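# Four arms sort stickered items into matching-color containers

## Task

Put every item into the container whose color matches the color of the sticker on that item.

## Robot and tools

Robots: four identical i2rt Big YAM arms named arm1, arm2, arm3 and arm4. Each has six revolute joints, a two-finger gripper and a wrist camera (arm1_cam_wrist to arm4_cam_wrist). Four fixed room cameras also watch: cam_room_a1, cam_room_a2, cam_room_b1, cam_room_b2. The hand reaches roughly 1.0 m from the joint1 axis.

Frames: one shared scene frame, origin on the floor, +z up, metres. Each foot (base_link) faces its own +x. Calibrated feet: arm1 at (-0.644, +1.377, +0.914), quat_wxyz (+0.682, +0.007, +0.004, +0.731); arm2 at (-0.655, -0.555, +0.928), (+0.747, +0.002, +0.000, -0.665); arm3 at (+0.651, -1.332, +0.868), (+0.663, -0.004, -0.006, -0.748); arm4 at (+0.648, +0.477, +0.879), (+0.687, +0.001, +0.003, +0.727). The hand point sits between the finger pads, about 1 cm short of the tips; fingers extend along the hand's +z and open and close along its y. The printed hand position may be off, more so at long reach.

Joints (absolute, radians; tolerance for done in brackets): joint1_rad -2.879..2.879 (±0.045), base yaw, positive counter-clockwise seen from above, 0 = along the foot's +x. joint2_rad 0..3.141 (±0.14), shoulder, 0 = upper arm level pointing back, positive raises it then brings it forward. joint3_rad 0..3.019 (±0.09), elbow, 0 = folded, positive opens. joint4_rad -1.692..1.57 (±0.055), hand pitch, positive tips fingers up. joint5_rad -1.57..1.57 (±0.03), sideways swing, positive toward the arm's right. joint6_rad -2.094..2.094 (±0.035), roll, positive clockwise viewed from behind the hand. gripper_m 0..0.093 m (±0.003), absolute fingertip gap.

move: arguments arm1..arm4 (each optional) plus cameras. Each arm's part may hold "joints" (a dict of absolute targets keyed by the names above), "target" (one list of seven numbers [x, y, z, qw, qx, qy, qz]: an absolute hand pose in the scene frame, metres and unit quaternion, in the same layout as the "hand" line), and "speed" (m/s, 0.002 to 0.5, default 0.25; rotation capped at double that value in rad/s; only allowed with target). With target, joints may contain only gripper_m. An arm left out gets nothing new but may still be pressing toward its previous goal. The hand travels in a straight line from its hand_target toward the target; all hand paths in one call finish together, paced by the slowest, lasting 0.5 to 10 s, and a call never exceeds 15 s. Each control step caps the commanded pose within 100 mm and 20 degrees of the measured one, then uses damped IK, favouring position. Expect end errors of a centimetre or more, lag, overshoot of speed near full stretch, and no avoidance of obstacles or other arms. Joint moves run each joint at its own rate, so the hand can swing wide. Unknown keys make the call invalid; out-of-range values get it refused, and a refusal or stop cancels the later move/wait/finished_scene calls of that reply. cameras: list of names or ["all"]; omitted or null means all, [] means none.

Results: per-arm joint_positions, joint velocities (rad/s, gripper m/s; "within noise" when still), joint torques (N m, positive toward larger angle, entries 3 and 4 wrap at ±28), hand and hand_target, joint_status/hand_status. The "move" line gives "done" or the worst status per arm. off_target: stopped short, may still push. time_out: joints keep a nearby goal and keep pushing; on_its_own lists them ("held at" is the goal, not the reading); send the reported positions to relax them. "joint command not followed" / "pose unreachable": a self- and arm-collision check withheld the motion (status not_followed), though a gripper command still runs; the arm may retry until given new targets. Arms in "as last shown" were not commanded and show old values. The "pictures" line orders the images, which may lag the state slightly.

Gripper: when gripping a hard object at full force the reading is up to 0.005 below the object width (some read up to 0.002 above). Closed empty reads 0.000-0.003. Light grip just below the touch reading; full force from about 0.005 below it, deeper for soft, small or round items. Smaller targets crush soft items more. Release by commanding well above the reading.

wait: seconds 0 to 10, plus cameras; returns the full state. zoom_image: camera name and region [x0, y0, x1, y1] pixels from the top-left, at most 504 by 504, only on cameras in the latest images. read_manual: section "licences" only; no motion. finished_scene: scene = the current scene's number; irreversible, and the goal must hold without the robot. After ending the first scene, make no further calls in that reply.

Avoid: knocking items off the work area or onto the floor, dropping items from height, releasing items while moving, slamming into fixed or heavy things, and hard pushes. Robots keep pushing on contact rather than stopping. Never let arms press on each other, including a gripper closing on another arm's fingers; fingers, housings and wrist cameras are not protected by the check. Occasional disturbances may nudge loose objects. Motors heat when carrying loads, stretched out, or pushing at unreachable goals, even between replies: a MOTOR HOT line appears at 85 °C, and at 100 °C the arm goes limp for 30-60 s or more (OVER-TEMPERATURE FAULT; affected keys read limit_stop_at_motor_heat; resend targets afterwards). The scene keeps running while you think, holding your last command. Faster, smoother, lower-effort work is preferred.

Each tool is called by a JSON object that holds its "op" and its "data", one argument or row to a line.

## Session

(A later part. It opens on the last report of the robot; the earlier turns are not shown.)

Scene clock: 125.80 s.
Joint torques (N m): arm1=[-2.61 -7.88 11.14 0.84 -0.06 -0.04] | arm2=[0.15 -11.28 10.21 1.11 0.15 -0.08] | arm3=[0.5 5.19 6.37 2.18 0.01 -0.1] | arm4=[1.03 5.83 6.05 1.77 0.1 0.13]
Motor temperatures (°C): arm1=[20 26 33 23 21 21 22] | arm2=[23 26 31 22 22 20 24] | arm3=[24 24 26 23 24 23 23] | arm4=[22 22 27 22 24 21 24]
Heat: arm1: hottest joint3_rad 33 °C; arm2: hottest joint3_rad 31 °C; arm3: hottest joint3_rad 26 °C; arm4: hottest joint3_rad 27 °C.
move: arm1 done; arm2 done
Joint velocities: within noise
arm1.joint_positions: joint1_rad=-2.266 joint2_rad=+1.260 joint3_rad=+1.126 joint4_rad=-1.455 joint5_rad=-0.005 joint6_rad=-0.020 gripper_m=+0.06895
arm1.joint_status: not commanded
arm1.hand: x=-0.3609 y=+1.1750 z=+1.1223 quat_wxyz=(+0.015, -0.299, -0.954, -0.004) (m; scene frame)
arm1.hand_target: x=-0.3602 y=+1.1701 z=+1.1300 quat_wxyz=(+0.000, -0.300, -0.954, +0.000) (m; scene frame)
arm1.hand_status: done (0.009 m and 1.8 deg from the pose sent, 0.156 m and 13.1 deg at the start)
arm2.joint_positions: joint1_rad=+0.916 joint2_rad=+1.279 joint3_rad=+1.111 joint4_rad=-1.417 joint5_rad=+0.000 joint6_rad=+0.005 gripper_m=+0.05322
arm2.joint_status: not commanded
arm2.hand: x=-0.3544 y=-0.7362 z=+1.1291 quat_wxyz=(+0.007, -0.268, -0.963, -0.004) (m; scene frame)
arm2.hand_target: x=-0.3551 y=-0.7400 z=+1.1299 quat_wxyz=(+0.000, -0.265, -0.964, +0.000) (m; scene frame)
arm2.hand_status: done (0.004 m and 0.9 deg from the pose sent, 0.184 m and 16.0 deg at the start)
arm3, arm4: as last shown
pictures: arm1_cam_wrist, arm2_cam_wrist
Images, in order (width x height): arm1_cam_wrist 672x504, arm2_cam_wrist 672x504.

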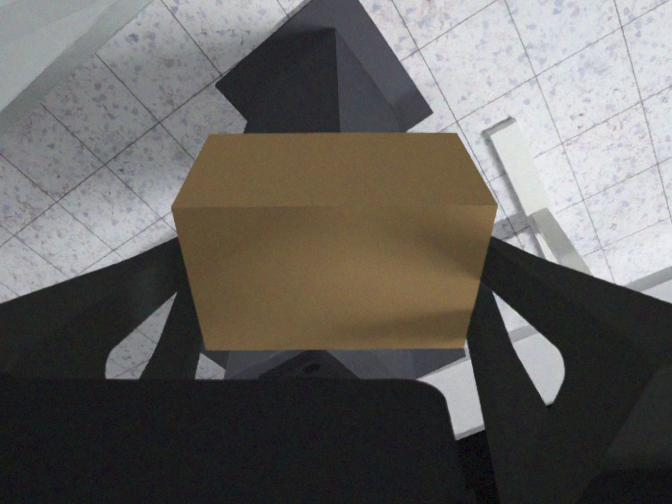

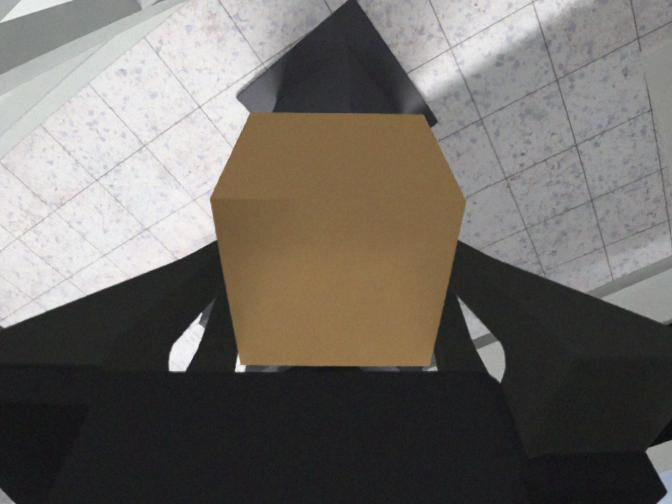

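{"op": "move", "data": {
  "arm1": {"target":[-0.078,0.983,1.105,0,-0.300,-0.954,0],"speed":0.2},
  "arm2": {"target":[-0.078,-0.898,1.108,0,-0.265,-0.964,0],"speed":0.2},
  "cameras": []
}}

{"op": "move", "data": {
  "arm1": {"target":[-0.078,0.983,1.028,0,-0.300,-0.954,0],"speed":0.12},
  "arm2": {"target":[-0.078,-0.898,1.022,0,-0.265,-0.964,0],"speed":0.12},
  "cameras": ["arm1_cam_wrist","arm2_cam_wrist"]
}}

Scene clock: 132.53 s.
Joint torques (N m): arm1=[-1.32 -19.9 16.09 0.05 0 0.11] | arm2=[1.14 -21.95 15.77 0.14 0.11 0.05] | arm3=[0.44 5.19 6.37 2.15 0.01 -0.11] | arm4=[1.14 5.95 5.97 1.72 0.12 0.15]
Motor temperatures (°C): arm1=[20 26 34 23 21 21 22] | arm2=[23 26 32 22 22 20 24] | arm3=[24 24 26 23 24 23 23] | arm4=[22 22 27 22 24 21 24]
Heat: arm1: hottest joint3_rad 34 °C; arm2: hottest joint3_rad 32 °C; arm3: hottest joint3_rad 26 °C; arm4: hottest joint3_rad 27 °C.
move: arm1 off_target; arm2 off_target
Joint velocities: within noise
arm1.joint_positions: joint1_rad=-2.262 joint2_rad=+2.208 joint3_rad=+2.292 joint4_rad=-1.686 joint5_rad=-0.005 joint6_rad=-0.011 gripper_m=+0.06895
arm1.joint_status: not commanded
arm1.hand: x=-0.0928 y=+0.9838 z=+1.0833 quat_wxyz=(+0.022, -0.301, -0.953, -0.006) (m; scene frame)
arm1.hand_target: x=-0.0793 y=+0.9838 z=+1.1049 quat_wxyz=(-0.003, -0.300, -0.954, +0.001) (m; scene frame)
arm1.hand_status: off_target (0.026 m and 2.6 deg from the pose sent, 0.342 m and 1.8 deg at the start; a joint's target at an end of its range on 22 of 78 steps)
arm2.joint_positions: joint1_rad=+0.916 joint2_rad=+2.132 joint3_rad=+2.149 joint4_rad=-1.609 joint5_rad=+0.000 joint6_rad=+0.005 gripper_m=+0.05322
arm2.joint_status: not commanded
arm2.hand: x=-0.0911 y=-0.8933 z=+1.1014 quat_wxyz=(+0.010, -0.268, -0.963, -0.004) (m; scene frame)
arm2.hand_target: x=-0.0788 y=-0.8976 z=+1.1080 quat_wxyz=(-0.001, -0.265, -0.964, +0.000) (m; scene frame)
arm2.hand_status: off_target (0.015 m and 1.3 deg from the pose sent, 0.321 m and 0.9 deg at the start)
arm3, arm4: as last shown
pictures: none
No camera images: "cameras" was empty.

Scene clock: 133.80 s.
Joint torques (N m): arm1=[-0.91 -19.37 10.91 0.87 0.01 0.1] | arm2=[1.14 -21.71 10.04 1.31 0.13 0.05] | arm3=[0.44 5.13 6.42 2.17 0 -0.09] | arm4=[0.79 5.83 6.15 1.84 0.08 0.15]
Motor temperatures (°C): arm1=[20 26 34 23 21 21 22] | arm2=[23 26 32 22 22 20 24] | arm3=[24 24 26 23 24 23 23] | arm4=[22 22 27 22 24 21 24]
Heat: arm1: hottest joint3_rad 34 °C; arm2: hottest joint3_rad 32 °C; arm3: hottest joint3_rad 26 °C; arm4: hottest joint3_rad 27 °C.
move: arm1 done; arm2 off_target
Joint velocities: within noise
arm1.joint_positions: joint1_rad=-2.262 joint2_rad=+2.208 joint3_rad=+2.151 joint4_rad=-1.512 joint5_rad=-0.006 joint6_rad=-0.009 gripper_m=+0.06895
arm1.joint_status: not commanded
arm1.hand: x=-0.0864 y=+0.9788 z=+1.0292 quat_wxyz=(+0.006, -0.302, -0.953, -0.001) (m; scene frame)
arm1.hand_target: x=-0.0782 y=+0.9830 z=+1.0280 quat_wxyz=(+0.000, -0.300, -0.954, +0.000) (m; scene frame)
arm1.hand_status: done (0.009 m and 0.7 deg from the pose sent, 0.057 m and 2.6 deg at the start)
arm2.joint_positions: joint1_rad=+0.916 joint2_rad=+2.148 joint3_rad=+2.025 joint4_rad=-1.425 joint5_rad=+0.000 joint6_rad=+0.005 gripper_m=+0.05322
arm2.joint_status: not commanded
arm2.hand: x=-0.0803 y=-0.8996 z=+1.0439 quat_wxyz=(-0.011, -0.268, -0.963, +0.001) (m; scene frame)
arm2.hand_target: x=-0.0786 y=-0.8977 z=+1.0222 quat_wxyz=(+0.000, -0.265, -0.964, +0.000) (m; scene frame)
arm2.hand_status: off_target (0.022 m and 1.4 deg from the pose sent, 0.081 m and 1.3 deg at the start)
arm3, arm4: as last shown
pictures: arm1_cam_wrist, arm2_cam_wrist
Images, in order (width x height): arm1_cam_wrist 672x504, arm2_cam_wrist 672x504.

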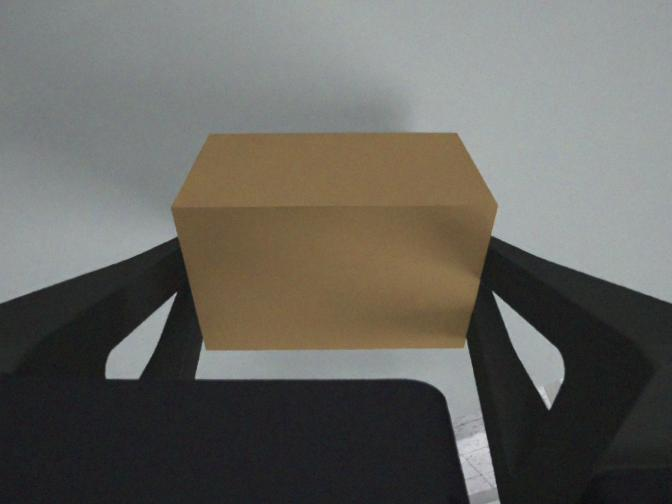

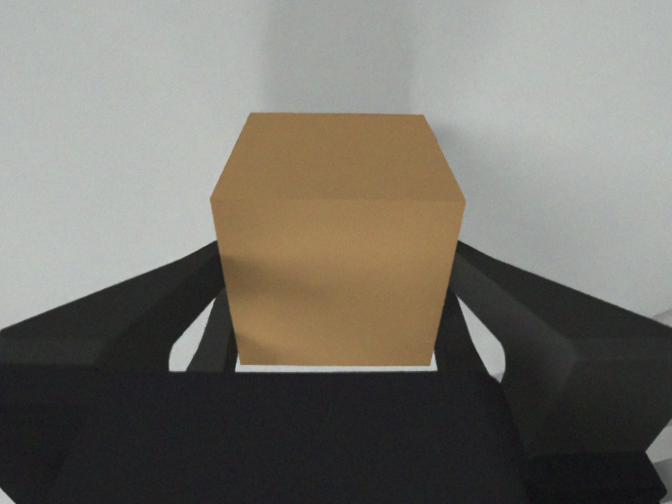

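{"op": "move", "data": {
  "arm1": {"target":[-0.078,0.983,1.018,0,-0.300,-0.954,0],"speed":0.08},
  "cameras": []
}}

{"op": "move", "data": {
  "arm1": {"joints":{"gripper_m":0.09}},
  "arm2": {"joints":{"gripper_m":0.085}},
  "cameras": ["arm1_cam_wrist","arm2_cam_wrist"]
}}

{"op": "move", "data": {
  "arm1": {"target":[-0.085,0.983,1.10,0,-0.300,-0.954,0],"speed":0.15},
  "arm2": {"target":[-0.085,-0.898,1.12,0,-0.265,-0.964,0],"speed":0.15},
  "cameras": ["arm1_cam_wrist","arm2_cam_wrist"]
}}

Scene clock: 146.13 s.
Joint torques (N m): arm1=[-0.26 -19.02 10.61 0.83 -0.02 0.1] | arm2=[1.2 -22.07 9.98 1.35 0.12 0.06] | arm3=[0.44 5.13 6.39 2.18 0 -0.11] | arm4=[0.91 5.83 6.15 1.7 0.07 0.14]
Motor temperatures (°C): arm1=[20 26 33 23 21 21 22] | arm2=[23 27 31 22 22 20 24] | arm3=[24 24 26 23 24 23 23] | arm4=[22 22 27 22 24 21 24]
Heat: arm1: hottest joint3_rad 33 °C; arm2: hottest joint3_rad 31 °C; arm3: hottest joint3_rad 26 °C; arm4: hottest joint3_rad 27 °C.
move: arm1 done
Joint velocities: within noise
arm1.joint_positions: joint1_rad=-2.262 joint2_rad=+2.208 joint3_rad=+2.133 joint4_rad=-1.488 joint5_rad=-0.006 joint6_rad=-0.009 gripper_m=+0.06895
arm1.joint_status: not commanded
arm1.hand: x=-0.0856 y=+0.9782 z=+1.0223 quat_wxyz=(+0.003, -0.302, -0.953, +0.000) (m; scene frame)
arm1.hand_target: x=-0.0782 y=+0.9830 z=+1.0180 quat_wxyz=(+0.000, -0.300, -0.954, +0.000) (m; scene frame)
arm1.hand_status: done (0.010 m and 0.4 deg from the pose sent, 0.015 m and 0.7 deg at the start)
arm2, arm3, arm4: as last shown
pictures: none
No camera images: "cameras" was empty.

Scene clock: 146.67 s.
Joint torques (N m): arm1=[-0.67 -19.19 10.63 0.88 -0.03 0.14] | arm2=[1.2 -21.77 9.98 1.32 0.13 0.05] | arm3=[0.5 5.13 6.39 2.14 0.01 -0.1] | arm4=[1.03 5.42 6.2 1.74 0.06 0.15]
Motor temperatures (°C): arm1=[20 26 33 23 21 21 22] | arm2=[23 27 31 22 22 20 24] | arm3=[24 24 26 23 24 23 23] | arm4=[22 22 27 22 24 21 24]
Heat: arm1: hottest joint3_rad 33 °C; arm2: hottest joint3_rad 31 °C; arm3: hottest joint3_rad 26 °C; arm4: hottest joint3_rad 27 °C.
move: arm1 done; arm2 done
Joint velocities: within noise
arm1.joint_positions: joint1_rad=-2.262 joint2_rad=+2.208 joint3_rad=+2.133 joint4_rad=-1.488 joint5_rad=-0.006 joint6_rad=-0.009 gripper_m=+0.08996
arm1.joint_status: all done
arm1.hand: x=-0.0856 y=+0.9782 z=+1.0223 quat_wxyz=(+0.003, -0.302, -0.953, +0.000) (m; scene frame)
arm1.hand_target: x=-0.0782 y=+0.9830 z=+1.0180 quat_wxyz=(+0.000, -0.300, -0.954, +0.000) (m; scene frame)
arm1.hand_status: not commanded
arm2.joint_positions: joint1_rad=+0.916 joint2_rad=+2.148 joint3_rad=+2.025 joint4_rad=-1.425 joint5_rad=+0.000 joint6_rad=+0.005 gripper_m=+0.08493
arm2.joint_status: all done
arm2.hand: x=-0.0803 y=-0.8996 z=+1.0439 quat_wxyz=(-0.011, -0.268, -0.963, +0.001) (m; scene frame)
arm2.hand_target: x=-0.0786 y=-0.8977 z=+1.0222 quat_wxyz=(+0.000, -0.265, -0.964, +0.000) (m; scene frame)
arm2.hand_status: not commanded
arm3, arm4: as last shown
pictures: arm1_cam_wrist, arm2_cam_wrist
Images, in order (width x height): arm1_cam_wrist 672x504, arm2_cam_wrist 672x504.

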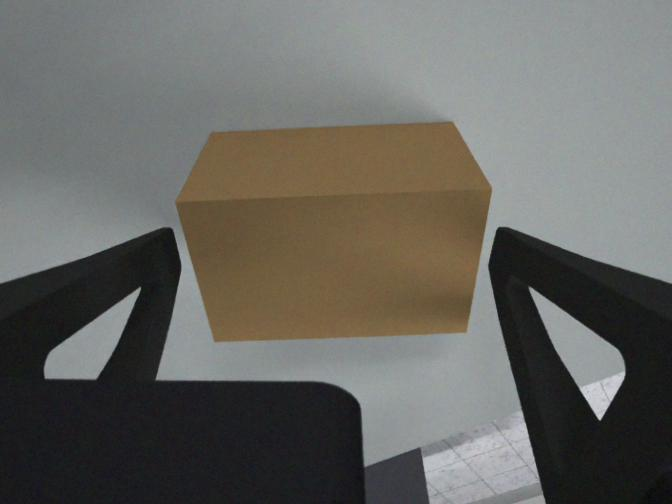

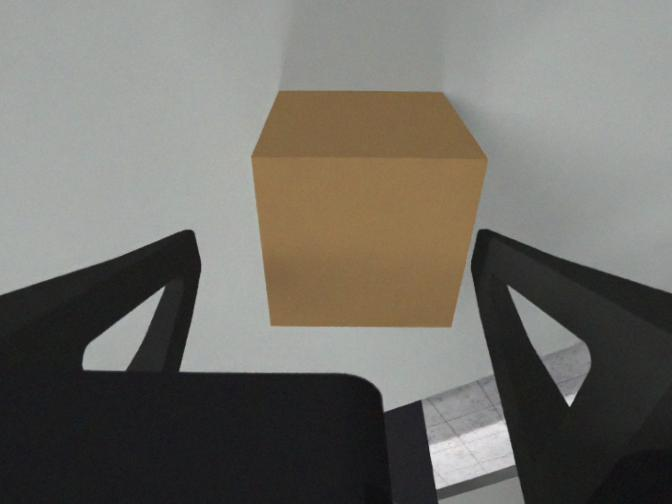

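Scene clock: 148.00 s.
Joint torques (N m): arm1=[-1.2 -21.13 15.39 0.05 -0.02 -0.01] | arm2=[0.85 -24.7 14.87 0.09 0.13 0.01] | arm3=[0.5 5.19 6.39 2.18 0.01 -0.1] | arm4=[1.49 6.12 6.15 1.73 0.09 0.11]
Motor temperatures (°C): arm1=[20 26 33 23 21 21 22] | arm2=[23 27 31 22 22 20 24] | arm3=[24 24 26 23 24 23 23] | arm4=[22 22 27 22 24 21 24]
Heat: arm1: hottest joint3_rad 33 °C; arm2: hottest joint3_rad 31 °C; arm3: hottest joint3_rad 26 °C; arm4: hottest joint3_rad 27 °C.
move: arm1 off_target; arm2 off_target
Joint velocities: within noise
arm1.joint_positions: joint1_rad=-2.262 joint2_rad=+2.206 joint3_rad=+2.245 joint4_rad=-1.660 joint5_rad=-0.006 joint6_rad=-0.009 gripper_m=+0.08996
arm1.joint_status: not commanded
arm1.hand: x=-0.0964 y=+0.9863 z=+1.0671 quat_wxyz=(+0.031, -0.302, -0.953, -0.009) (m; scene frame)
arm1.hand_target: x=-0.0865 y=+0.9838 z=+1.1001 quat_wxyz=(+0.000, -0.300, -0.954, +0.000) (m; scene frame)
arm1.hand_status: off_target (0.035 m and 3.7 deg from the pose sent, 0.078 m and 0.4 deg at the start)
arm2.joint_positions: joint1_rad=+0.916 joint2_rad=+2.144 joint3_rad=+2.158 joint4_rad=-1.628 joint5_rad=+0.000 joint6_rad=+0.005 gripper_m=+0.08493
arm2.joint_status: not commanded
arm2.hand: x=-0.0930 y=-0.8922 z=+1.0977 quat_wxyz=(+0.020, -0.268, -0.963, -0.007) (m; scene frame)
arm2.hand_target: x=-0.0859 y=-0.8975 z=+1.1199 quat_wxyz=(+0.000, -0.265, -0.964, +0.000) (m; scene frame)
arm2.hand_status: off_target (0.024 m and 2.5 deg from the pose sent, 0.076 m and 1.4 deg at the start)
arm3, arm4: as last shown
pictures: arm1_cam_wrist, arm2_cam_wrist
Images, in order (width x height): arm1_cam_wrist 672x504, arm2_cam_wrist 672x504.

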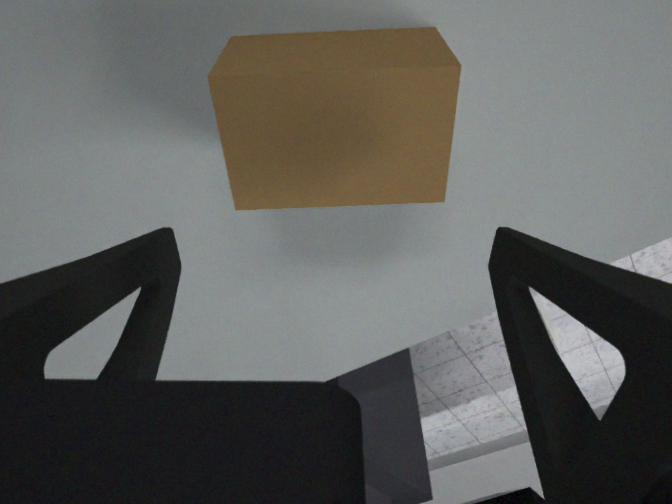

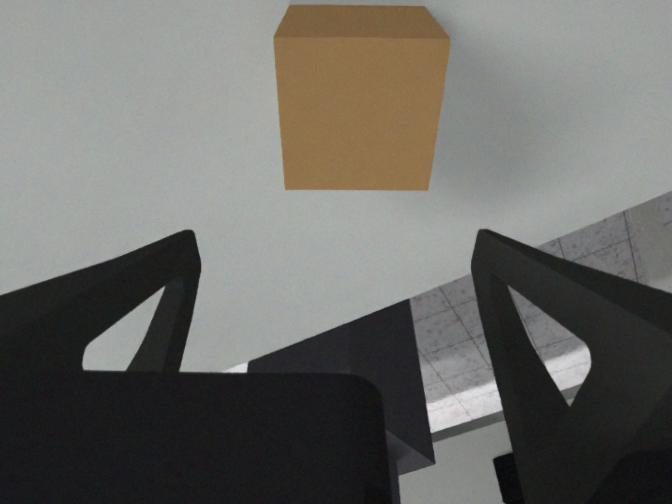

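{"op": "move", "data": {
  "arm1": {"target":[-0.36,1.17,1.12,0,-0.300,-0.954,0],"speed":0.3},
  "arm2": {"target":[-0.355,-0.74,1.12,0,-0.265,-0.964,0],"speed":0.3},
  "arm3": {"target":[0.305,-1.131,1.14,-0.118,0.870,-0.2536,-0.4058],"speed":0.3},
  "arm4": {"target":[0.318,0.703,1.14,-0.125,0.8658,-0.268,-0.4037],"speed":0.3},
  "cameras": []
}}

{"op": "move", "data": {
  "arm1": {"joints":{"joint2_rad":0.5,"joint3_rad":1.0,"joint4_rad":-1.4}},
  "arm2": {"joints":{"joint2_rad":0.5,"joint3_rad":1.0,"joint4_rad":-1.4}},
  "arm3": {"target":[0.003,-0.955,1.11,-0.118,0.870,-0.2536,-0.4058],"speed":0.25},
  "arm4": {"target":[-0.012,0.929,1.11,-0.125,0.8658,-0.268,-0.4037],"speed":0.25},
  "cameras": ["arm3_cam_wrist","arm4_cam_wrist"]
}}

Scene clock: 159.57 s.
Joint torques (N m): arm1=[-2.49 -5.13 10.39 0.24 -0.05 -0.02] | arm2=[0.03 -10.23 9.59 0.98 0.13 -0.08] | arm3=[2.32 -5.83 10.06 2.24 0.13 0.02] | arm4=[1.32 -5.83 9.99 1.85 0.18 0.15]
Motor temperatures (°C): arm1=[20 26 33 23 21 21 22] | arm2=[23 28 32 22 22 20 24] | arm3=[24 23 26 23 24 23 23] | arm4=[22 22 27 22 24 21 24]
Heat: arm1: hottest joint3_rad 33 °C; arm2: hottest joint3_rad 32 °C; arm3: hottest joint3_rad 26 °C; arm4: hottest joint3_rad 27 °C.
move: arm1 done; arm2 done; arm3 done; arm4 off_target
Joint velocities: within noise
arm1.joint_positions: joint1_rad=-2.265 joint2_rad=+1.247 joint3_rad=+1.109 joint4_rad=-1.414 joint5_rad=-0.006 joint6_rad=-0.020 gripper_m=+0.08996
arm1.joint_status: not commanded
arm1.hand: x=-0.3576 y=+1.1730 z=+1.1198 quat_wxyz=(-0.002, -0.298, -0.954, +0.001) (m; scene frame)
arm1.hand_target: x=-0.3601 y=+1.1701 z=+1.1200 quat_wxyz=(+0.000, -0.300, -0.954, +0.000) (m; scene frame)
arm1.hand_status: done (0.004 m and 0.4 deg from the pose sent, 0.326 m and 3.7 deg at the start)
arm2.joint_positions: joint1_rad=+0.916 joint2_rad=+1.274 joint3_rad=+1.097 joint4_rad=-1.385 joint5_rad=+0.000 joint6_rad=+0.005 gripper_m=+0.08493
arm2.joint_status: not commanded
arm2.hand: x=-0.3516 y=-0.7379 z=+1.1255 quat_wxyz=(-0.005, -0.268, -0.963, +0.000) (m; scene frame)
arm2.hand_target: x=-0.3550 y=-0.7400 z=+1.1201 quat_wxyz=(+0.000, -0.265, -0.964, +0.000) (m; scene frame)
arm2.hand_status: done (0.007 m and 0.7 deg from the pose sent, 0.304 m and 2.5 deg at the start)
arm3.joint_positions: joint1_rad=-1.951 joint2_rad=+0.867 joint3_rad=+0.785 joint4_rad=-0.636 joint5_rad=+0.066 joint6_rad=+0.036 gripper_m=+0.09007
arm3.joint_status: not commanded
arm3.hand: x=+0.3092 y=-1.1273 z=+1.1333 quat_wxyz=(+0.119, -0.875, +0.257, +0.393) (m; scene frame)
arm3.hand_target: x=+0.3051 y=-1.1311 z=+1.1399 quat_wxyz=(+0.118, -0.870, +0.254, +0.406) (m; scene frame)
arm3.hand_status: done (0.009 m and 1.6 deg from the pose sent, 0.381 m and 14.1 deg at the start)
arm4.joint_positions: joint1_rad=+0.916 joint2_rad=+0.882 joint3_rad=+0.750 joint4_rad=-0.603 joint5_rad=+0.008 joint6_rad=-0.009 gripper_m=+0.09012
arm4.joint_status: not commanded
arm4.hand: x=+0.3229 y=+0.7029 z=+1.1293 quat_wxyz=(-0.123, +0.873, -0.268, -0.388) (m; scene frame)
arm4.hand_target: x=+0.3182 y=+0.7028 z=+1.1400 quat_wxyz=(-0.125, +0.866, -0.268, -0.404) (m; scene frame)
arm4.hand_status: off_target (0.012 m and 2.0 deg from the pose sent, 0.395 m and 14.4 deg at the start)
pictures: none
No camera images: "cameras" was empty.

Scene clock: 161.90 s.
Joint torques (N m): arm1=[-3.08 3.9 12.1 1.62 -0.06 -0.04] | arm2=[0.09 0.38 10.8 1.59 0.13 -0.08] | arm3=[0.85 -20.31 14.34 1.17 -0.05 -0.12] | arm4=[0.67 -22.01 13.31 0.79 -0.01 0.1]
Motor temperatures (°C): arm1=[20 26 33 23 21 21 22] | arm2=[23 28 32 22 22 20 24] | arm3=[24 24 26 23 24 23 23] | arm4=[22 22 28 22 24 21 24]
Heat: arm1: hottest joint3_rad 33 °C; arm2: hottest joint3_rad 32 °C; arm3: hottest joint3_rad 26 °C; arm4: hottest joint3_rad 28 °C.
move: arm1 done; arm2 done; arm3 off_target; arm4 off_target
Joint velocities: within noise
arm1.joint_positions: joint1_rad=-2.266 joint2_rad=+0.498 joint3_rad=+0.983 joint4_rad=-1.405 joint5_rad=-0.006 joint6_rad=-0.020 gripper_m=+0.08996
arm1.joint_status: all done
arm1.hand: x=-0.4680 y=+1.2539 z=+1.2631 quat_wxyz=(-0.297, -0.281, -0.907, +0.100) (m; scene frame)
arm1.hand_target: x=-0.4677 y=+1.2511 z=+1.2716 quat_wxyz=(-0.305, -0.282, -0.904, +0.105) (m; scene frame)
arm1.hand_status: not commanded
arm2.joint_positions: joint1_rad=+0.916 joint2_rad=+0.502 joint3_rad=+0.998 joint4_rad=-1.390 joint5_rad=+0.000 joint6_rad=+0.005 gripper_m=+0.08493
arm2.joint_status: all done
arm2.hand: x=-0.4724 y=-0.6665 z=+1.2888 quat_wxyz=(-0.321, -0.254, -0.909, +0.086) (m; scene frame)
arm2.hand_target: x=-0.4757 y=-0.6673 z=+1.2886 quat_wxyz=(-0.316, -0.252, -0.910, +0.090) (m; scene frame)
arm2.hand_status: not commanded
arm3.joint_positions: joint1_rad=-1.951 joint2_rad=+1.810 joint3_rad=+1.565 joint4_rad=-0.486 joint5_rad=+0.053 joint6_rad=+0.034 gripper_m=+0.09007
arm3.joint_status: not commanded
arm3.hand: x=+0.0130 y=-0.9680 z=+1.0859 quat_wxyz=(+0.112, -0.878, +0.255, +0.389) (m; scene frame)
arm3.hand_target: x=+0.0043 y=-0.9559 z=+1.1103 quat_wxyz=(+0.118, -0.870, +0.253, +0.406) (m; scene frame)
arm3.hand_status: off_target (0.029 m and 2.3 deg from the pose sent, 0.352 m and 1.6 deg at the start)
arm4.joint_positions: joint1_rad=+0.916 joint2_rad=+1.954 joint3_rad=+1.749 joint4_rad=-0.520 joint5_rad=+0.008 joint6_rad=-0.009 gripper_m=+0.09012
arm4.joint_status: not commanded
arm4.hand: x=+0.0005 y=+0.9225 z=+1.0944 quat_wxyz=(-0.124, +0.871, -0.267, -0.392) (m; scene frame)
arm4.hand_target: x=-0.0110 y=+0.9283 z=+1.1099 quat_wxyz=(-0.125, +0.866, -0.268, -0.404) (m; scene frame)
arm4.hand_status: off_target (0.021 m and 1.5 deg from the pose sent, 0.404 m and 2.0 deg at the start)
pictures: arm3_cam_wrist, arm4_cam_wrist
Images, in order (width x height): arm3_cam_wrist 672x504, arm4_cam_wrist 672x504.

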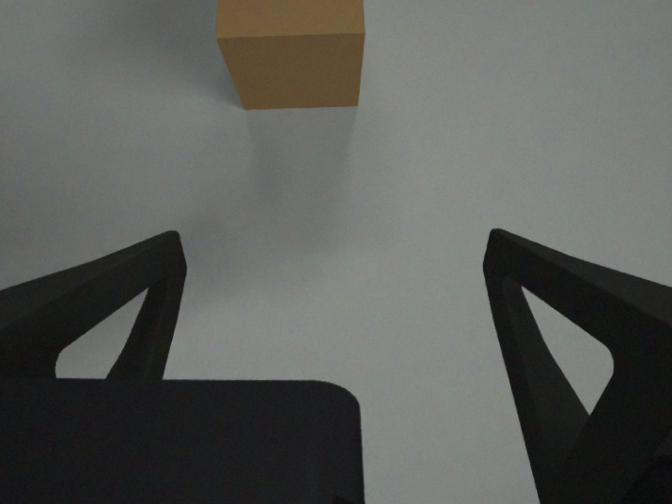

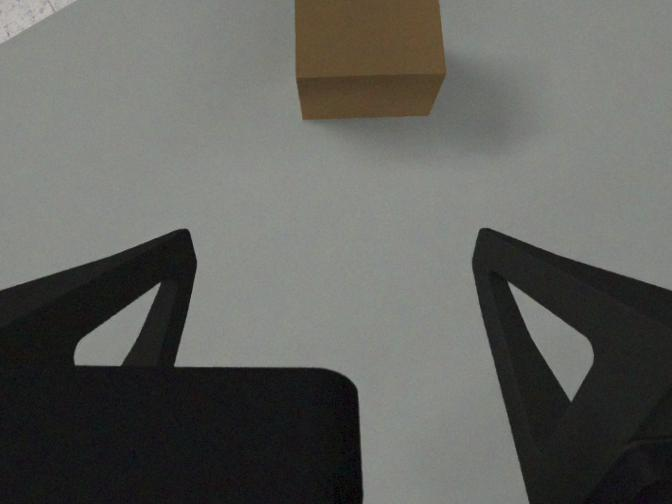

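{"op": "move", "data": {
  "arm3": {"target":[-0.062,-0.942,1.06,-0.118,0.870,-0.2536,-0.4058],"speed":0.15},
  "arm4": {"target":[-0.0545,0.980,1.05,-0.125,0.8658,-0.268,-0.4037],"speed":0.15},
  "cameras": ["arm3_cam_wrist","arm4_cam_wrist"]
}}

Scene clock: 186.13 s.
Joint torques (N m): arm1=[-2.32 3.66 11.86 1.48 -0.04 -0.05] | arm2=[0.15 0.38 10.82 1.58 0.13 -0.07] | arm3=[2.43 -23.71 14.3 2.03 0.14 0.01] | arm4=[0.32 -25.58 13.23 1.39 -0.05 -0.06]
Motor temperatures (°C): arm1=[20 25 33 23 21 21 22] | arm2=[23 27 32 22 22 20 23] | arm3=[24 24 30 23 24 23 23] | arm4=[22 25 31 22 24 21 24]
Heat: arm1: hottest joint3_rad 33 °C; arm2: hottest joint3_rad 32 °C; arm3: hottest joint3_rad 30 °C; arm4: hottest joint3_rad 31 °C.
move: arm3 off_target; arm4 off_target
Joint velocities: within noise
arm1, arm2: as last shown
arm3.joint_positions: joint1_rad=-1.945 joint2_rad=+2.008 joint3_rad=+1.729 joint4_rad=-0.477 joint5_rad=+0.070 joint6_rad=+0.039 gripper_m=+0.09007
arm3.joint_status: not commanded
arm3.hand: x=-0.0395 y=-0.9425 z=+1.0314 quat_wxyz=(+0.115, -0.882, +0.258, +0.377) (m; scene frame)
arm3.hand_target: x=-0.0598 y=-0.9432 z=+1.0605 quat_wxyz=(+0.118, -0.870, +0.254, +0.406) (m; scene frame)
arm3.hand_status: off_target (0.036 m and 3.7 deg from the pose sent, 0.083 m and 2.3 deg at the start)
arm4.joint_positions: joint1_rad=+0.896 joint2_rad=+2.174 joint3_rad=+1.950 joint4_rad=-0.520 joint5_rad=-0.009 joint6_rad=-0.009 gripper_m=+0.09012
arm4.joint_status: not commanded
arm4.hand: x=-0.0428 y=+0.9683 z=+1.0316 quat_wxyz=(-0.118, +0.873, -0.274, -0.385) (m; scene frame)
arm4.hand_target: x=-0.0531 y=+0.9790 z=+1.0504 quat_wxyz=(-0.125, +0.866, -0.268, -0.404) (m; scene frame)
arm4.hand_status: off_target (0.025 m and 2.5 deg from the pose sent, 0.091 m and 1.5 deg at the start)
pictures: arm3_cam_wrist, arm4_cam_wrist
Images, in order (width x height): arm3_cam_wrist 672x504, arm4_cam_wrist 672x504.

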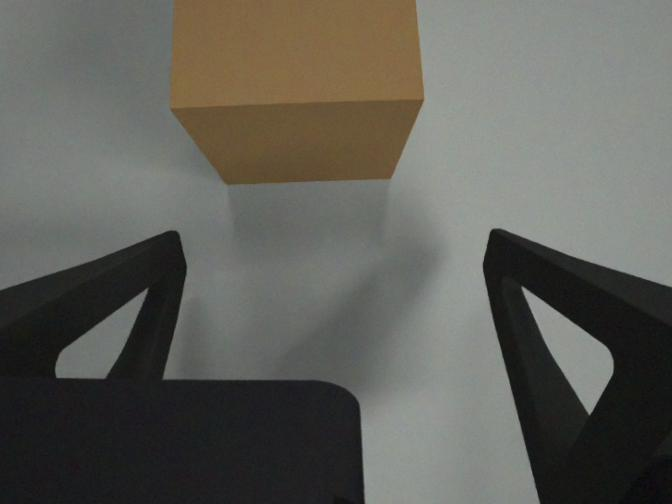

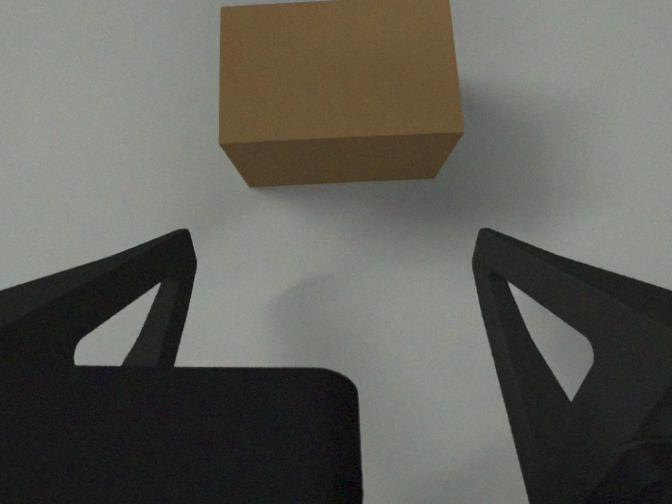

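{"op": "move", "data": {
  "arm3": {"target":[-0.109,-0.921,1.052,-0.118,0.870,-0.2536,-0.4058],"speed":0.12},
  "arm4": {"target":[-0.095,1.012,1.033,-0.125,0.8658,-0.268,-0.4037],"speed":0.12},
  "cameras": ["arm3_cam_wrist","arm4_cam_wrist"]
}}

Scene clock: 196.77 s.
Joint torques (N m): arm1=[-2.32 3.78 11.88 1.55 -0.03 -0.05] | arm2=[0.09 0.38 10.8 1.59 0.12 -0.08] | arm3=[2.61 -25.35 14.61 1.17 0.14 0.02] | arm4=[0.26 -27.05 13.63 0.8 -0.07 -0.07]
Motor temperatures (°C): arm1=[20 25 33 23 21 21 22] | arm2=[23 26 32 22 22 20 23] | arm3=[24 25 32 23 24 23 23] | arm4=[22 25 33 22 24 21 24]
Heat: arm1: hottest joint3_rad 33 °C; arm2: hottest joint3_rad 32 °C; arm3: hottest joint3_rad 32 °C; arm4: hottest joint3_rad 33 °C.
move: arm3 off_target; arm4 off_target
Joint velocities: within noise
arm1, arm2: as last shown
arm3.joint_positions: joint1_rad=-1.942 joint2_rad=+2.159 joint3_rad=+1.968 joint4_rad=-0.539 joint5_rad=+0.073 joint6_rad=+0.042 gripper_m=+0.09007
arm3.joint_status: not commanded
arm3.hand: x=-0.0905 y=-0.9172 z=+1.0313 quat_wxyz=(+0.118, -0.877, +0.258, +0.388) (m; scene frame)
arm3.hand_target: x=-0.1074 y=-0.9218 z=+1.0522 quat_wxyz=(+0.118, -0.870, +0.254, +0.406) (m; scene frame)
arm3.hand_status: off_target (0.028 m and 2.3 deg from the pose sent, 0.076 m and 3.7 deg at the start)
arm4.joint_positions: joint1_rad=+0.896 joint2_rad=+2.358 joint3_rad=+2.250 joint4_rad=-0.609 joint5_rad=-0.012 joint6_rad=-0.010 gripper_m=+0.09012
arm4.joint_status: not commanded
arm4.hand: x=-0.0896 y=+1.0010 z=+1.0260 quat_wxyz=(-0.121, +0.869, -0.271, -0.397) (m; scene frame)
arm4.hand_target: x=-0.0941 y=+1.0114 z=+1.0329 quat_wxyz=(-0.125, +0.865, -0.268, -0.404) (m; scene frame)
arm4.hand_status: off_target (0.014 m and 1.0 deg from the pose sent, 0.068 m and 2.5 deg at the start)
pictures: arm3_cam_wrist, arm4_cam_wrist
Images, in order (width x height): arm3_cam_wrist 672x504, arm4_cam_wrist 672x504.

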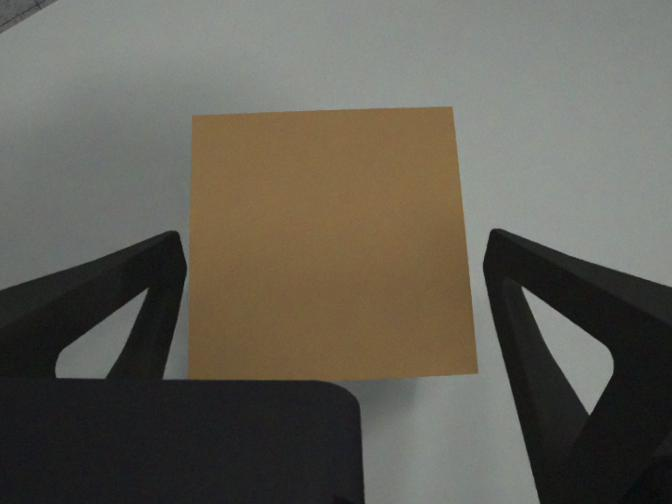

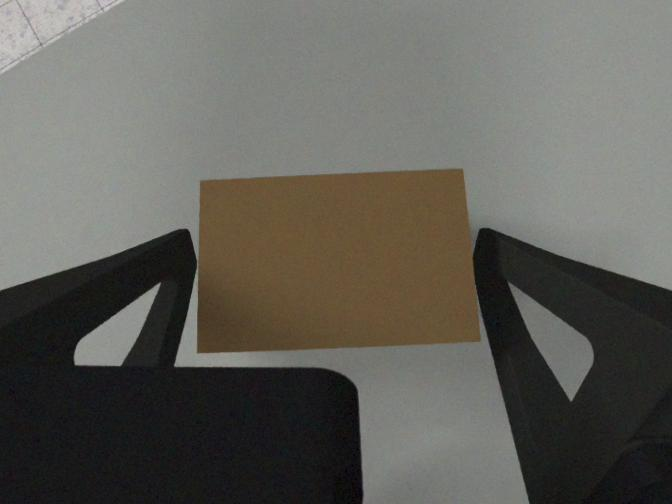

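{"op": "move", "data": {
  "arm3": {"joints":{"gripper_m":0.035}},
  "arm4": {"joints":{"gripper_m":0.05}},
  "cameras": ["arm3_cam_wrist","arm4_cam_wrist"]
}}

{"op": "move", "data": {
  "arm3": {"target":[-0.06,-0.94,1.10,-0.118,0.870,-0.2536,-0.4058],"speed":0.15},
  "arm4": {"target":[-0.05,0.98,1.095,-0.125,0.8658,-0.268,-0.4037],"speed":0.15},
  "cameras": ["arm3_cam_wrist","arm4_cam_wrist"]
}}

Scene clock: 202.33 s.
Joint torques (N m): arm1=[-2.78 4.48 11.97 1.57 0.03 0.02] | arm2=[0.09 0.38 10.78 1.59 0.13 -0.08] | arm3=[2.49 -25.35 14.57 1.22 0.1 0.02] | arm4=[0.5 -27.34 13.52 0.77 -0.04 -0.07]
Motor temperatures (°C): arm1=[20 25 33 23 21 21 22] | arm2=[23 26 32 22 22 20 23] | arm3=[24 26 32 23 24 23 23] | arm4=[22 25 35 22 24 21 24]
Heat: arm1: hottest joint3_rad 33 °C; arm2: hottest joint3_rad 32 °C; arm3: hottest joint3_rad 32 °C; arm4: hottest joint3_rad 35 °C.
move: arm3 off_target; arm4 off_target
Joint velocities: within noise
arm1, arm2: as last shown
arm3.joint_positions: joint1_rad=-1.941 joint2_rad=+2.159 joint3_rad=+1.968 joint4_rad=-0.539 joint5_rad=+0.075 joint6_rad=+0.043 gripper_m=+0.05318
arm3.joint_status: gripper_m off_target (ended at +0.05321, target +0.03500)
arm3.hand: x=-0.0905 y=-0.9173 z=+1.0313 quat_wxyz=(+0.118, -0.877, +0.258, +0.388) (m; scene frame)
arm3.hand_target: x=-0.1075 y=-0.9219 z=+1.0523 quat_wxyz=(+0.118, -0.870, +0.254, +0.406) (m; scene frame)
arm3.hand_status: not commanded
arm4.joint_positions: joint1_rad=+0.896 joint2_rad=+2.358 joint3_rad=+2.251 joint4_rad=-0.610 joint5_rad=-0.012 joint6_rad=-0.011 gripper_m=+0.06936
arm4.joint_status: gripper_m off_target (ended at +0.06939, target +0.05000)
arm4.hand: x=-0.0896 y=+1.0009 z=+1.0262 quat_wxyz=(-0.120, +0.869, -0.271, -0.397) (m; scene frame)
arm4.hand_target: x=-0.0941 y=+1.0114 z=+1.0328 quat_wxyz=(-0.125, +0.865, -0.268, -0.404) (m; scene frame)
arm4.hand_status: not commanded
pictures: arm3_cam_wrist, arm4_cam_wrist
Images, in order (width x height): arm3_cam_wrist 672x504, arm4_cam_wrist 672x504.

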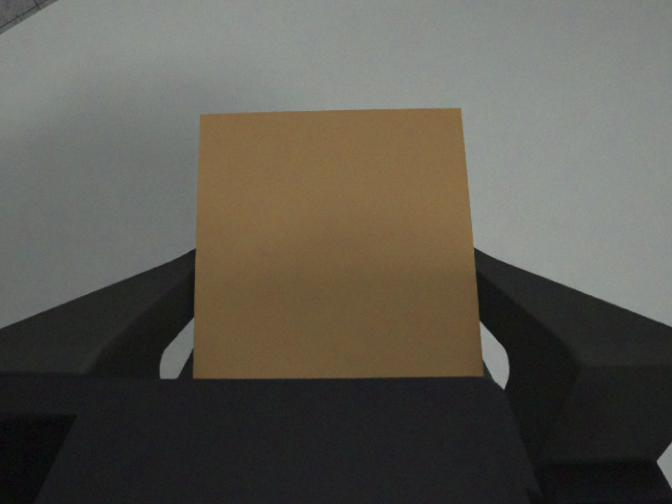

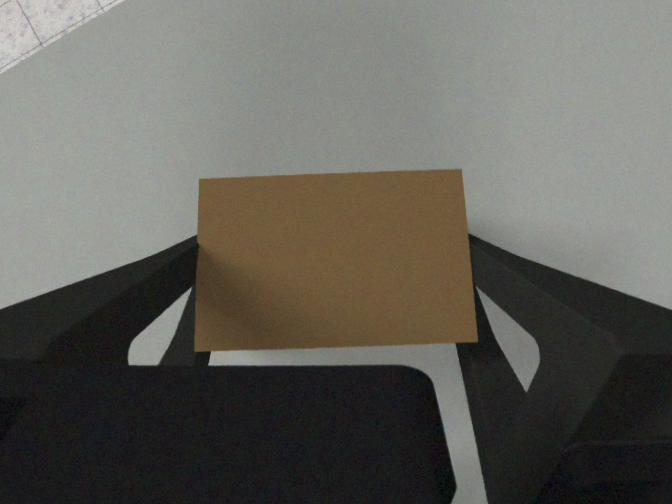

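Scene clock: 203.73 s.
Joint torques (N m): arm1=[-2.78 3.78 11.9 1.65 -0.03 -0.01] | arm2=[0.03 0.26 10.82 1.59 0.12 -0.09] | arm3=[1.9 -25 9.69 1.32 -0.04 -0.04] | arm4=[0.79 -27.75 9.57 0.98 -0.03 -0.08]
Motor temperatures (°C): arm1=[20 25 33 23 21 21 22] | arm2=[23 26 32 22 22 20 23] | arm3=[24 26 32 23 24 23 23] | arm4=[22 26 36 22 24 21 25]
Heat: arm1: hottest joint3_rad 33 °C; arm2: hottest joint3_rad 32 °C; arm3: hottest joint3_rad 32 °C; arm4: hottest joint3_rad 36 °C.
move: arm3 done; arm4 done
Joint velocities: within noise
arm1, arm2: as last shown
arm3.joint_positions: joint1_rad=-1.941 joint2_rad=+2.003 joint3_rad=+1.868 joint4_rad=-0.555 joint5_rad=+0.073 joint6_rad=+0.043 gripper_m=+0.05318
arm3.joint_status: not commanded
arm3.hand: x=-0.0587 y=-0.9338 z=+1.0983 quat_wxyz=(+0.121, -0.869, +0.256, +0.406) (m; scene frame)
arm3.hand_target: x=-0.0600 y=-0.9400 z=+1.0999 quat_wxyz=(+0.118, -0.870, +0.254, +0.406) (m; scene frame)
arm3.hand_status: done (0.007 m and 0.5 deg from the pose sent, 0.079 m and 2.3 deg at the start)
arm4.joint_positions: joint1_rad=+0.896 joint2_rad=+2.173 joint3_rad=+2.079 joint4_rad=-0.610 joint5_rad=-0.012 joint6_rad=-0.011 gripper_m=+0.06941
arm4.joint_status: not commanded
arm4.hand: x=-0.0542 y=+0.9761 z=+1.0885 quat_wxyz=(-0.122, +0.866, -0.270, -0.403) (m; scene frame)
arm4.hand_target: x=-0.0501 y=+0.9799 z=+1.0949 quat_wxyz=(-0.125, +0.866, -0.268, -0.404) (m; scene frame)
arm4.hand_status: done (0.009 m and 0.4 deg from the pose sent, 0.082 m and 1.0 deg at the start)
pictures: arm3_cam_wrist, arm4_cam_wrist
Images, in order (width x height): arm3_cam_wrist 672x504, arm4_cam_wrist 672x504.

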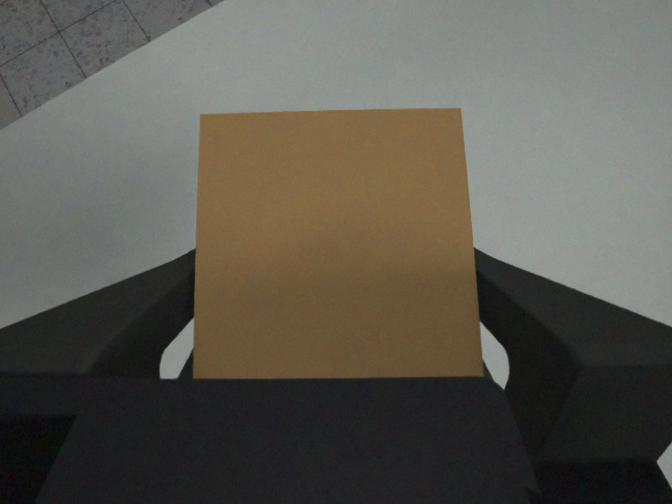

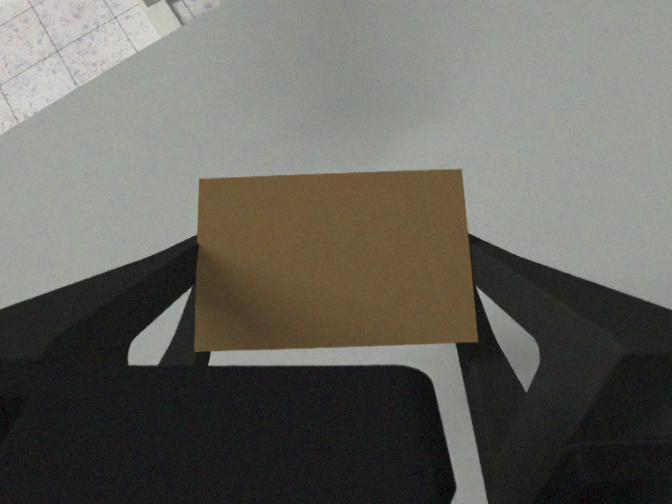

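{"op": "move", "data": {
  "arm3": {"target":[0.305,-1.131,1.14,-0.118,0.870,-0.2536,-0.4058],"speed":0.3},
  "arm4": {"target":[0.318,0.703,1.14,-0.125,0.8658,-0.268,-0.4037],"speed":0.3},
  "cameras": []
}}

{"op": "move", "data": {
  "arm3": {"joints":{"joint2_rad":0.7,"joint3_rad":1.2,"joint4_rad":-1.5,"joint5_rad":0,"joint6_rad":0}},
  "arm4": {"joints":{"joint2_rad":0.7,"joint3_rad":1.2,"joint4_rad":-1.5,"joint5_rad":0,"joint6_rad":0}},
  "cameras": []
}}

{"op": "move", "data": {
  "arm3": {"joints":{"joint1_rad":0.888}},
  "arm4": {"joints":{"joint1_rad":-1.065}},
  "cameras": ["arm3_cam_wrist","arm4_cam_wrist"]
}}

{"op": "move", "data": {
  "arm3": {"target":[1.0,-1.69,0.97,-0.3817,-0.3555,-0.8377,0.162],"speed":0.3},
  "arm4": {"target":[1.01,0.705,0.95,-0.3984,0.2523,-0.8743,-0.115],"speed":0.3},
  "cameras": ["arm3_cam_wrist","arm4_cam_wrist"]
}}

Scene clock: 224.33 s.
Joint torques (N m): arm1=[-2.78 3.19 11.99 1.54 0 -0.05] | arm2=[0.09 0.38 10.81 1.58 0.12 -0.08] | arm3=[1.79 -4.19 9.89 1.32 -0.03 -0.05] | arm4=[1.67 -4.25 9.74 0.81 0.22 0.13]
Motor temperatures (°C): arm1=[20 25 33 23 21 21 21] | arm2=[23 26 32 22 22 20 23] | arm3=[24 26 32 23 24 23 24] | arm4=[22 29 35 22 24 21 25]
Heat: arm1: hottest joint3_rad 33 °C; arm2: hottest joint3_rad 32 °C; arm3: hottest joint3_rad 32 °C; arm4: hottest joint3_rad 35 °C.
move: arm3 done; arm4 done
Joint velocities: within noise
arm1, arm2: as last shown
arm3.joint_positions: joint1_rad=-1.941 joint2_rad=+0.852 joint3_rad=+0.787 joint4_rad=-0.614 joint5_rad=+0.071 joint6_rad=+0.043 gripper_m=+0.05318
arm3.joint_status: not commanded
arm3.hand: x=+0.3062 y=-1.1290 z=+1.1441 quat_wxyz=(+0.121, -0.867, +0.256, +0.411) (m; scene frame)
arm3.hand_target: x=+0.3051 y=-1.1310 z=+1.1399 quat_wxyz=(+0.118, -0.870, +0.254, +0.406) (m; scene frame)
arm3.hand_status: done (0.005 m and 0.8 deg from the pose sent, 0.416 m and 0.5 deg at the start)
arm4.joint_positions: joint1_rad=+0.916 joint2_rad=+0.864 joint3_rad=+0.753 joint4_rad=-0.572 joint5_rad=+0.008 joint6_rad=-0.011 gripper_m=+0.06941
arm4.joint_status: not commanded
arm4.hand: x=+0.3200 y=+0.7047 z=+1.1432 quat_wxyz=(-0.130, +0.863, -0.264, -0.410) (m; scene frame)
arm4.hand_target: x=+0.3181 y=+0.7030 z=+1.1400 quat_wxyz=(-0.125, +0.866, -0.268, -0.404) (m; scene frame)
arm4.hand_status: done (0.004 m and 1.0 deg from the pose sent, 0.465 m and 0.4 deg at the start)
pictures: none
No camera images: "cameras" was empty.

Scene clock: 225.77 s.
Joint torques (N m): arm1=[-2.49 3.6 11.96 1.52 -0.02 -0.05] | arm2=[-0.03 0.5 10.8 1.62 0.12 -0.08] | arm3=[1.55 -0.67 11.58 0.83 -0.08 -0.13] | arm4=[1.08 -0.03 10.11 0.42 -0.04 0.14]
Motor temperatures (°C): arm1=[20 25 33 23 21 21 21] | arm2=[23 26 32 22 22 20 23] | arm3=[24 26 32 23 24 23 24] | arm4=[22 29 35 22 24 21 26]
Heat: arm1: hottest joint3_rad 33 °C; arm2: hottest joint3_rad 32 °C; arm3: hottest joint3_rad 32 °C; arm4: hottest joint3_rad 35 °C.
move: arm3 done; arm4 done
Joint velocities: within noise
arm1, arm2: as last shown
arm3.joint_positions: joint1_rad=-1.941 joint2_rad=+0.697 joint3_rad=+1.168 joint4_rad=-1.494 joint5_rad=+0.002 joint6_rad=+0.008 gripper_m=+0.05317
arm3.joint_status: all done
arm3.hand: x=+0.4353 y=-1.2101 z=+1.2530 quat_wxyz=(+0.060, -0.933, +0.240, +0.260) (m; scene frame)
arm3.hand_target: x=+0.4340 y=-1.2111 z=+1.2666 quat_wxyz=(+0.062, -0.932, +0.233, +0.271) (m; scene frame)
arm3.hand_status: not commanded
arm4.joint_positions: joint1_rad=+0.916 joint2_rad=+0.693 joint3_rad=+1.175 joint4_rad=-1.489 joint5_rad=+0.004 joint6_rad=-0.011 gripper_m=+0.06941
arm4.joint_status: all done
arm4.hand: x=+0.4481 y=+0.6174 z=+1.2717 quat_wxyz=(-0.083, +0.919, -0.279, -0.266) (m; scene frame)
arm4.hand_target: x=+0.4464 y=+0.6156 z=+1.2805 quat_wxyz=(-0.080, +0.918, -0.280, -0.271) (m; scene frame)
arm4.hand_status: not commanded
pictures: none
No camera images: "cameras" was empty.

Scene clock: 228.07 s.
Joint torques (N m): arm1=[-3.19 4.25 12.05 1.5 -0.02 -0.05] | arm2=[-0.09 0.32 10.76 1.59 0.13 -0.08] | arm3=[2.02 -0.91 11.58 0.83 0.11 -0.11] | arm4=[0.97 -0.26 10.14 0.51 0.01 0.17]
Motor temperatures (°C): arm1=[20 25 33 23 21 21 21] | arm2=[23 26 32 22 22 20 23] | arm3=[24 26 32 23 24 23 24] | arm4=[22 29 35 22 24 21 26]
Heat: arm1: hottest joint3_rad 33 °C; arm2: hottest joint3_rad 32 °C; arm3: hottest joint3_rad 32 °C; arm4: hottest joint3_rad 35 °C.
move: arm3 done; arm4 done
Joint velocities: within noise
arm1, arm2: as last shown
arm3.joint_positions: joint1_rad=+0.877 joint2_rad=+0.701 joint3_rad=+1.168 joint4_rad=-1.494 joint5_rad=-0.002 joint6_rad=+0.006 gripper_m=+0.05306
arm3.joint_status: all done
arm3.hand: x=+0.8190 y=-1.5050 z=+1.2565 quat_wxyz=(-0.250, -0.382, -0.883, +0.110) (m; scene frame)
arm3.hand_target: x=+0.8203 y=-1.5029 z=+1.2711 quat_wxyz=(-0.262, -0.374, -0.882, +0.116) (m; scene frame)
arm3.hand_status: not commanded
arm4.joint_positions: joint1_rad=-1.062 joint2_rad=+0.695 joint3_rad=+1.175 joint4_rad=-1.489 joint5_rad=+0.002 joint6_rad=-0.011 gripper_m=+0.06952
arm4.joint_status: all done
arm4.hand: x=+0.8573 y=+0.6094 z=+1.2693 quat_wxyz=(-0.264, +0.273, -0.922, -0.074) (m; scene frame)
arm4.hand_target: x=+0.8575 y=+0.6090 z=+1.2785 quat_wxyz=(-0.268, +0.266, -0.923, -0.077) (m; scene frame)
arm4.hand_status: not commanded
pictures: arm3_cam_wrist, arm4_cam_wrist
Images, in order (width x height): arm3_cam_wrist 672x504, arm4_cam_wrist 672x504.

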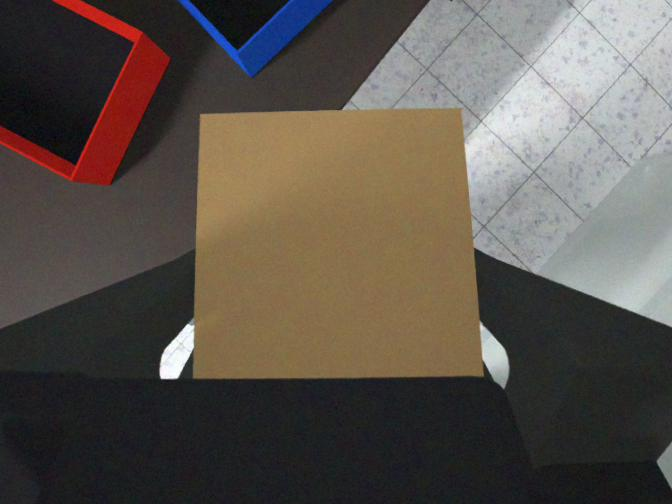

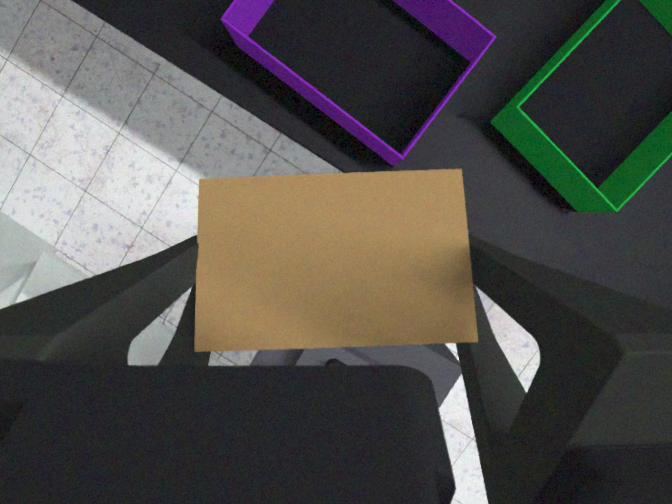

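Scene clock: 230.17 s.
Joint torques (N m): arm1=[-2.61 3.6 11.97 1.52 0 -0.05] | arm2=[0.15 0.26 10.82 1.59 0.13 -0.08] | arm3=[2.14 -12.4 8.23 2.36 -0.07 -0.04] | arm4=[0.73 -8.64 7.06 1.84 0.03 0.15]
Motor temperatures (°C): arm1=[20 25 33 23 21 21 21] | arm2=[23 25 32 22 22 20 23] | arm3=[24 26 32 23 24 23 24] | arm4=[22 28 35 22 24 21 26]
Heat: arm1: hottest joint3_rad 33 °C; arm2: hottest joint3_rad 32 °C; arm3: hottest joint3_rad 32 °C; arm4: hottest joint3_rad 35 °C.
move: arm3 off_target; arm4 off_target
Joint velocities: within noise
arm1.joint_positions: joint1_rad=-2.266 joint2_rad=+0.498 joint3_rad=+0.983 joint4_rad=-1.405 joint5_rad=-0.006 joint6_rad=-0.020 gripper_m=+0.08996
arm1.joint_status: not commanded
arm1.hand: x=-0.4680 y=+1.2539 z=+1.2631 quat_wxyz=(-0.297, -0.281, -0.907, +0.100) (m; scene frame)
arm1.hand_target: x=-0.4677 y=+1.2511 z=+1.2716 quat_wxyz=(-0.305, -0.282, -0.904, +0.105) (m; scene frame)
arm1.hand_status: not commanded
arm2.joint_positions: joint1_rad=+0.916 joint2_rad=+0.502 joint3_rad=+0.998 joint4_rad=-1.390 joint5_rad=+0.000 joint6_rad=+0.005 gripper_m=+0.08493
arm2.joint_status: not commanded
arm2.hand: x=-0.4724 y=-0.6665 z=+1.2888 quat_wxyz=(-0.321, -0.254, -0.909, +0.086) (m; scene frame)
arm2.hand_target: x=-0.4757 y=-0.6673 z=+1.2886 quat_wxyz=(-0.316, -0.252, -0.910, +0.090) (m; scene frame)
arm2.hand_status: not commanded
arm3.joint_positions: joint1_rad=+0.877 joint2_rad=+1.427 joint3_rad=+0.683 joint4_rad=-0.022 joint5_rad=-0.002 joint6_rad=+0.006 gripper_m=+0.05306
arm3.joint_status: not commanded
arm3.hand: x=+0.9901 y=-1.6900 z=+0.9568 quat_wxyz=(-0.363, -0.364, -0.843, +0.158) (m; scene frame)
arm3.hand_target: x=+0.9997 y=-1.6899 z=+0.9699 quat_wxyz=(-0.382, -0.356, -0.838, +0.162) (m; scene frame)
arm3.hand_status: off_target (0.016 m and 2.5 deg from the pose sent, 0.386 m and 17.3 deg at the start)
arm4.joint_positions: joint1_rad=-1.062 joint2_rad=+1.282 joint3_rad=+0.457 joint4_rad=+0.082 joint5_rad=+0.002 joint6_rad=-0.010 gripper_m=+0.06952
arm4.joint_status: not commanded
arm4.hand: x=+1.0041 y=+0.7024 z=+0.9413 quat_wxyz=(-0.385, +0.260, -0.879, -0.109) (m; scene frame)
arm4.hand_target: x=+1.0099 y=+0.7049 z=+0.9501 quat_wxyz=(-0.398, +0.252, -0.874, -0.115) (m; scene frame)
arm4.hand_status: off_target (0.011 m and 2.0 deg from the pose sent, 0.367 m and 17.2 deg at the start)
pictures: arm3_cam_wrist, arm4_cam_wrist
Images, in order (width x height): arm3_cam_wrist 672x504, arm4_cam_wrist 672x504.

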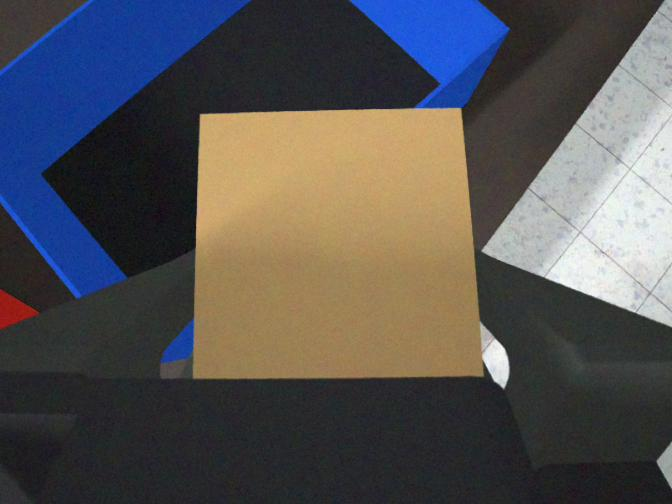

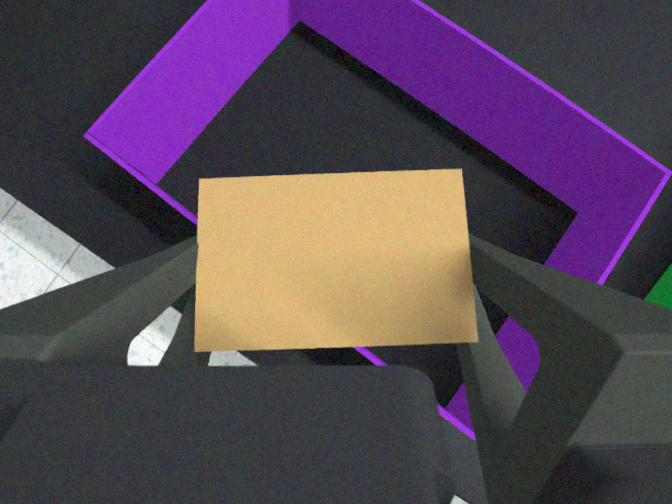

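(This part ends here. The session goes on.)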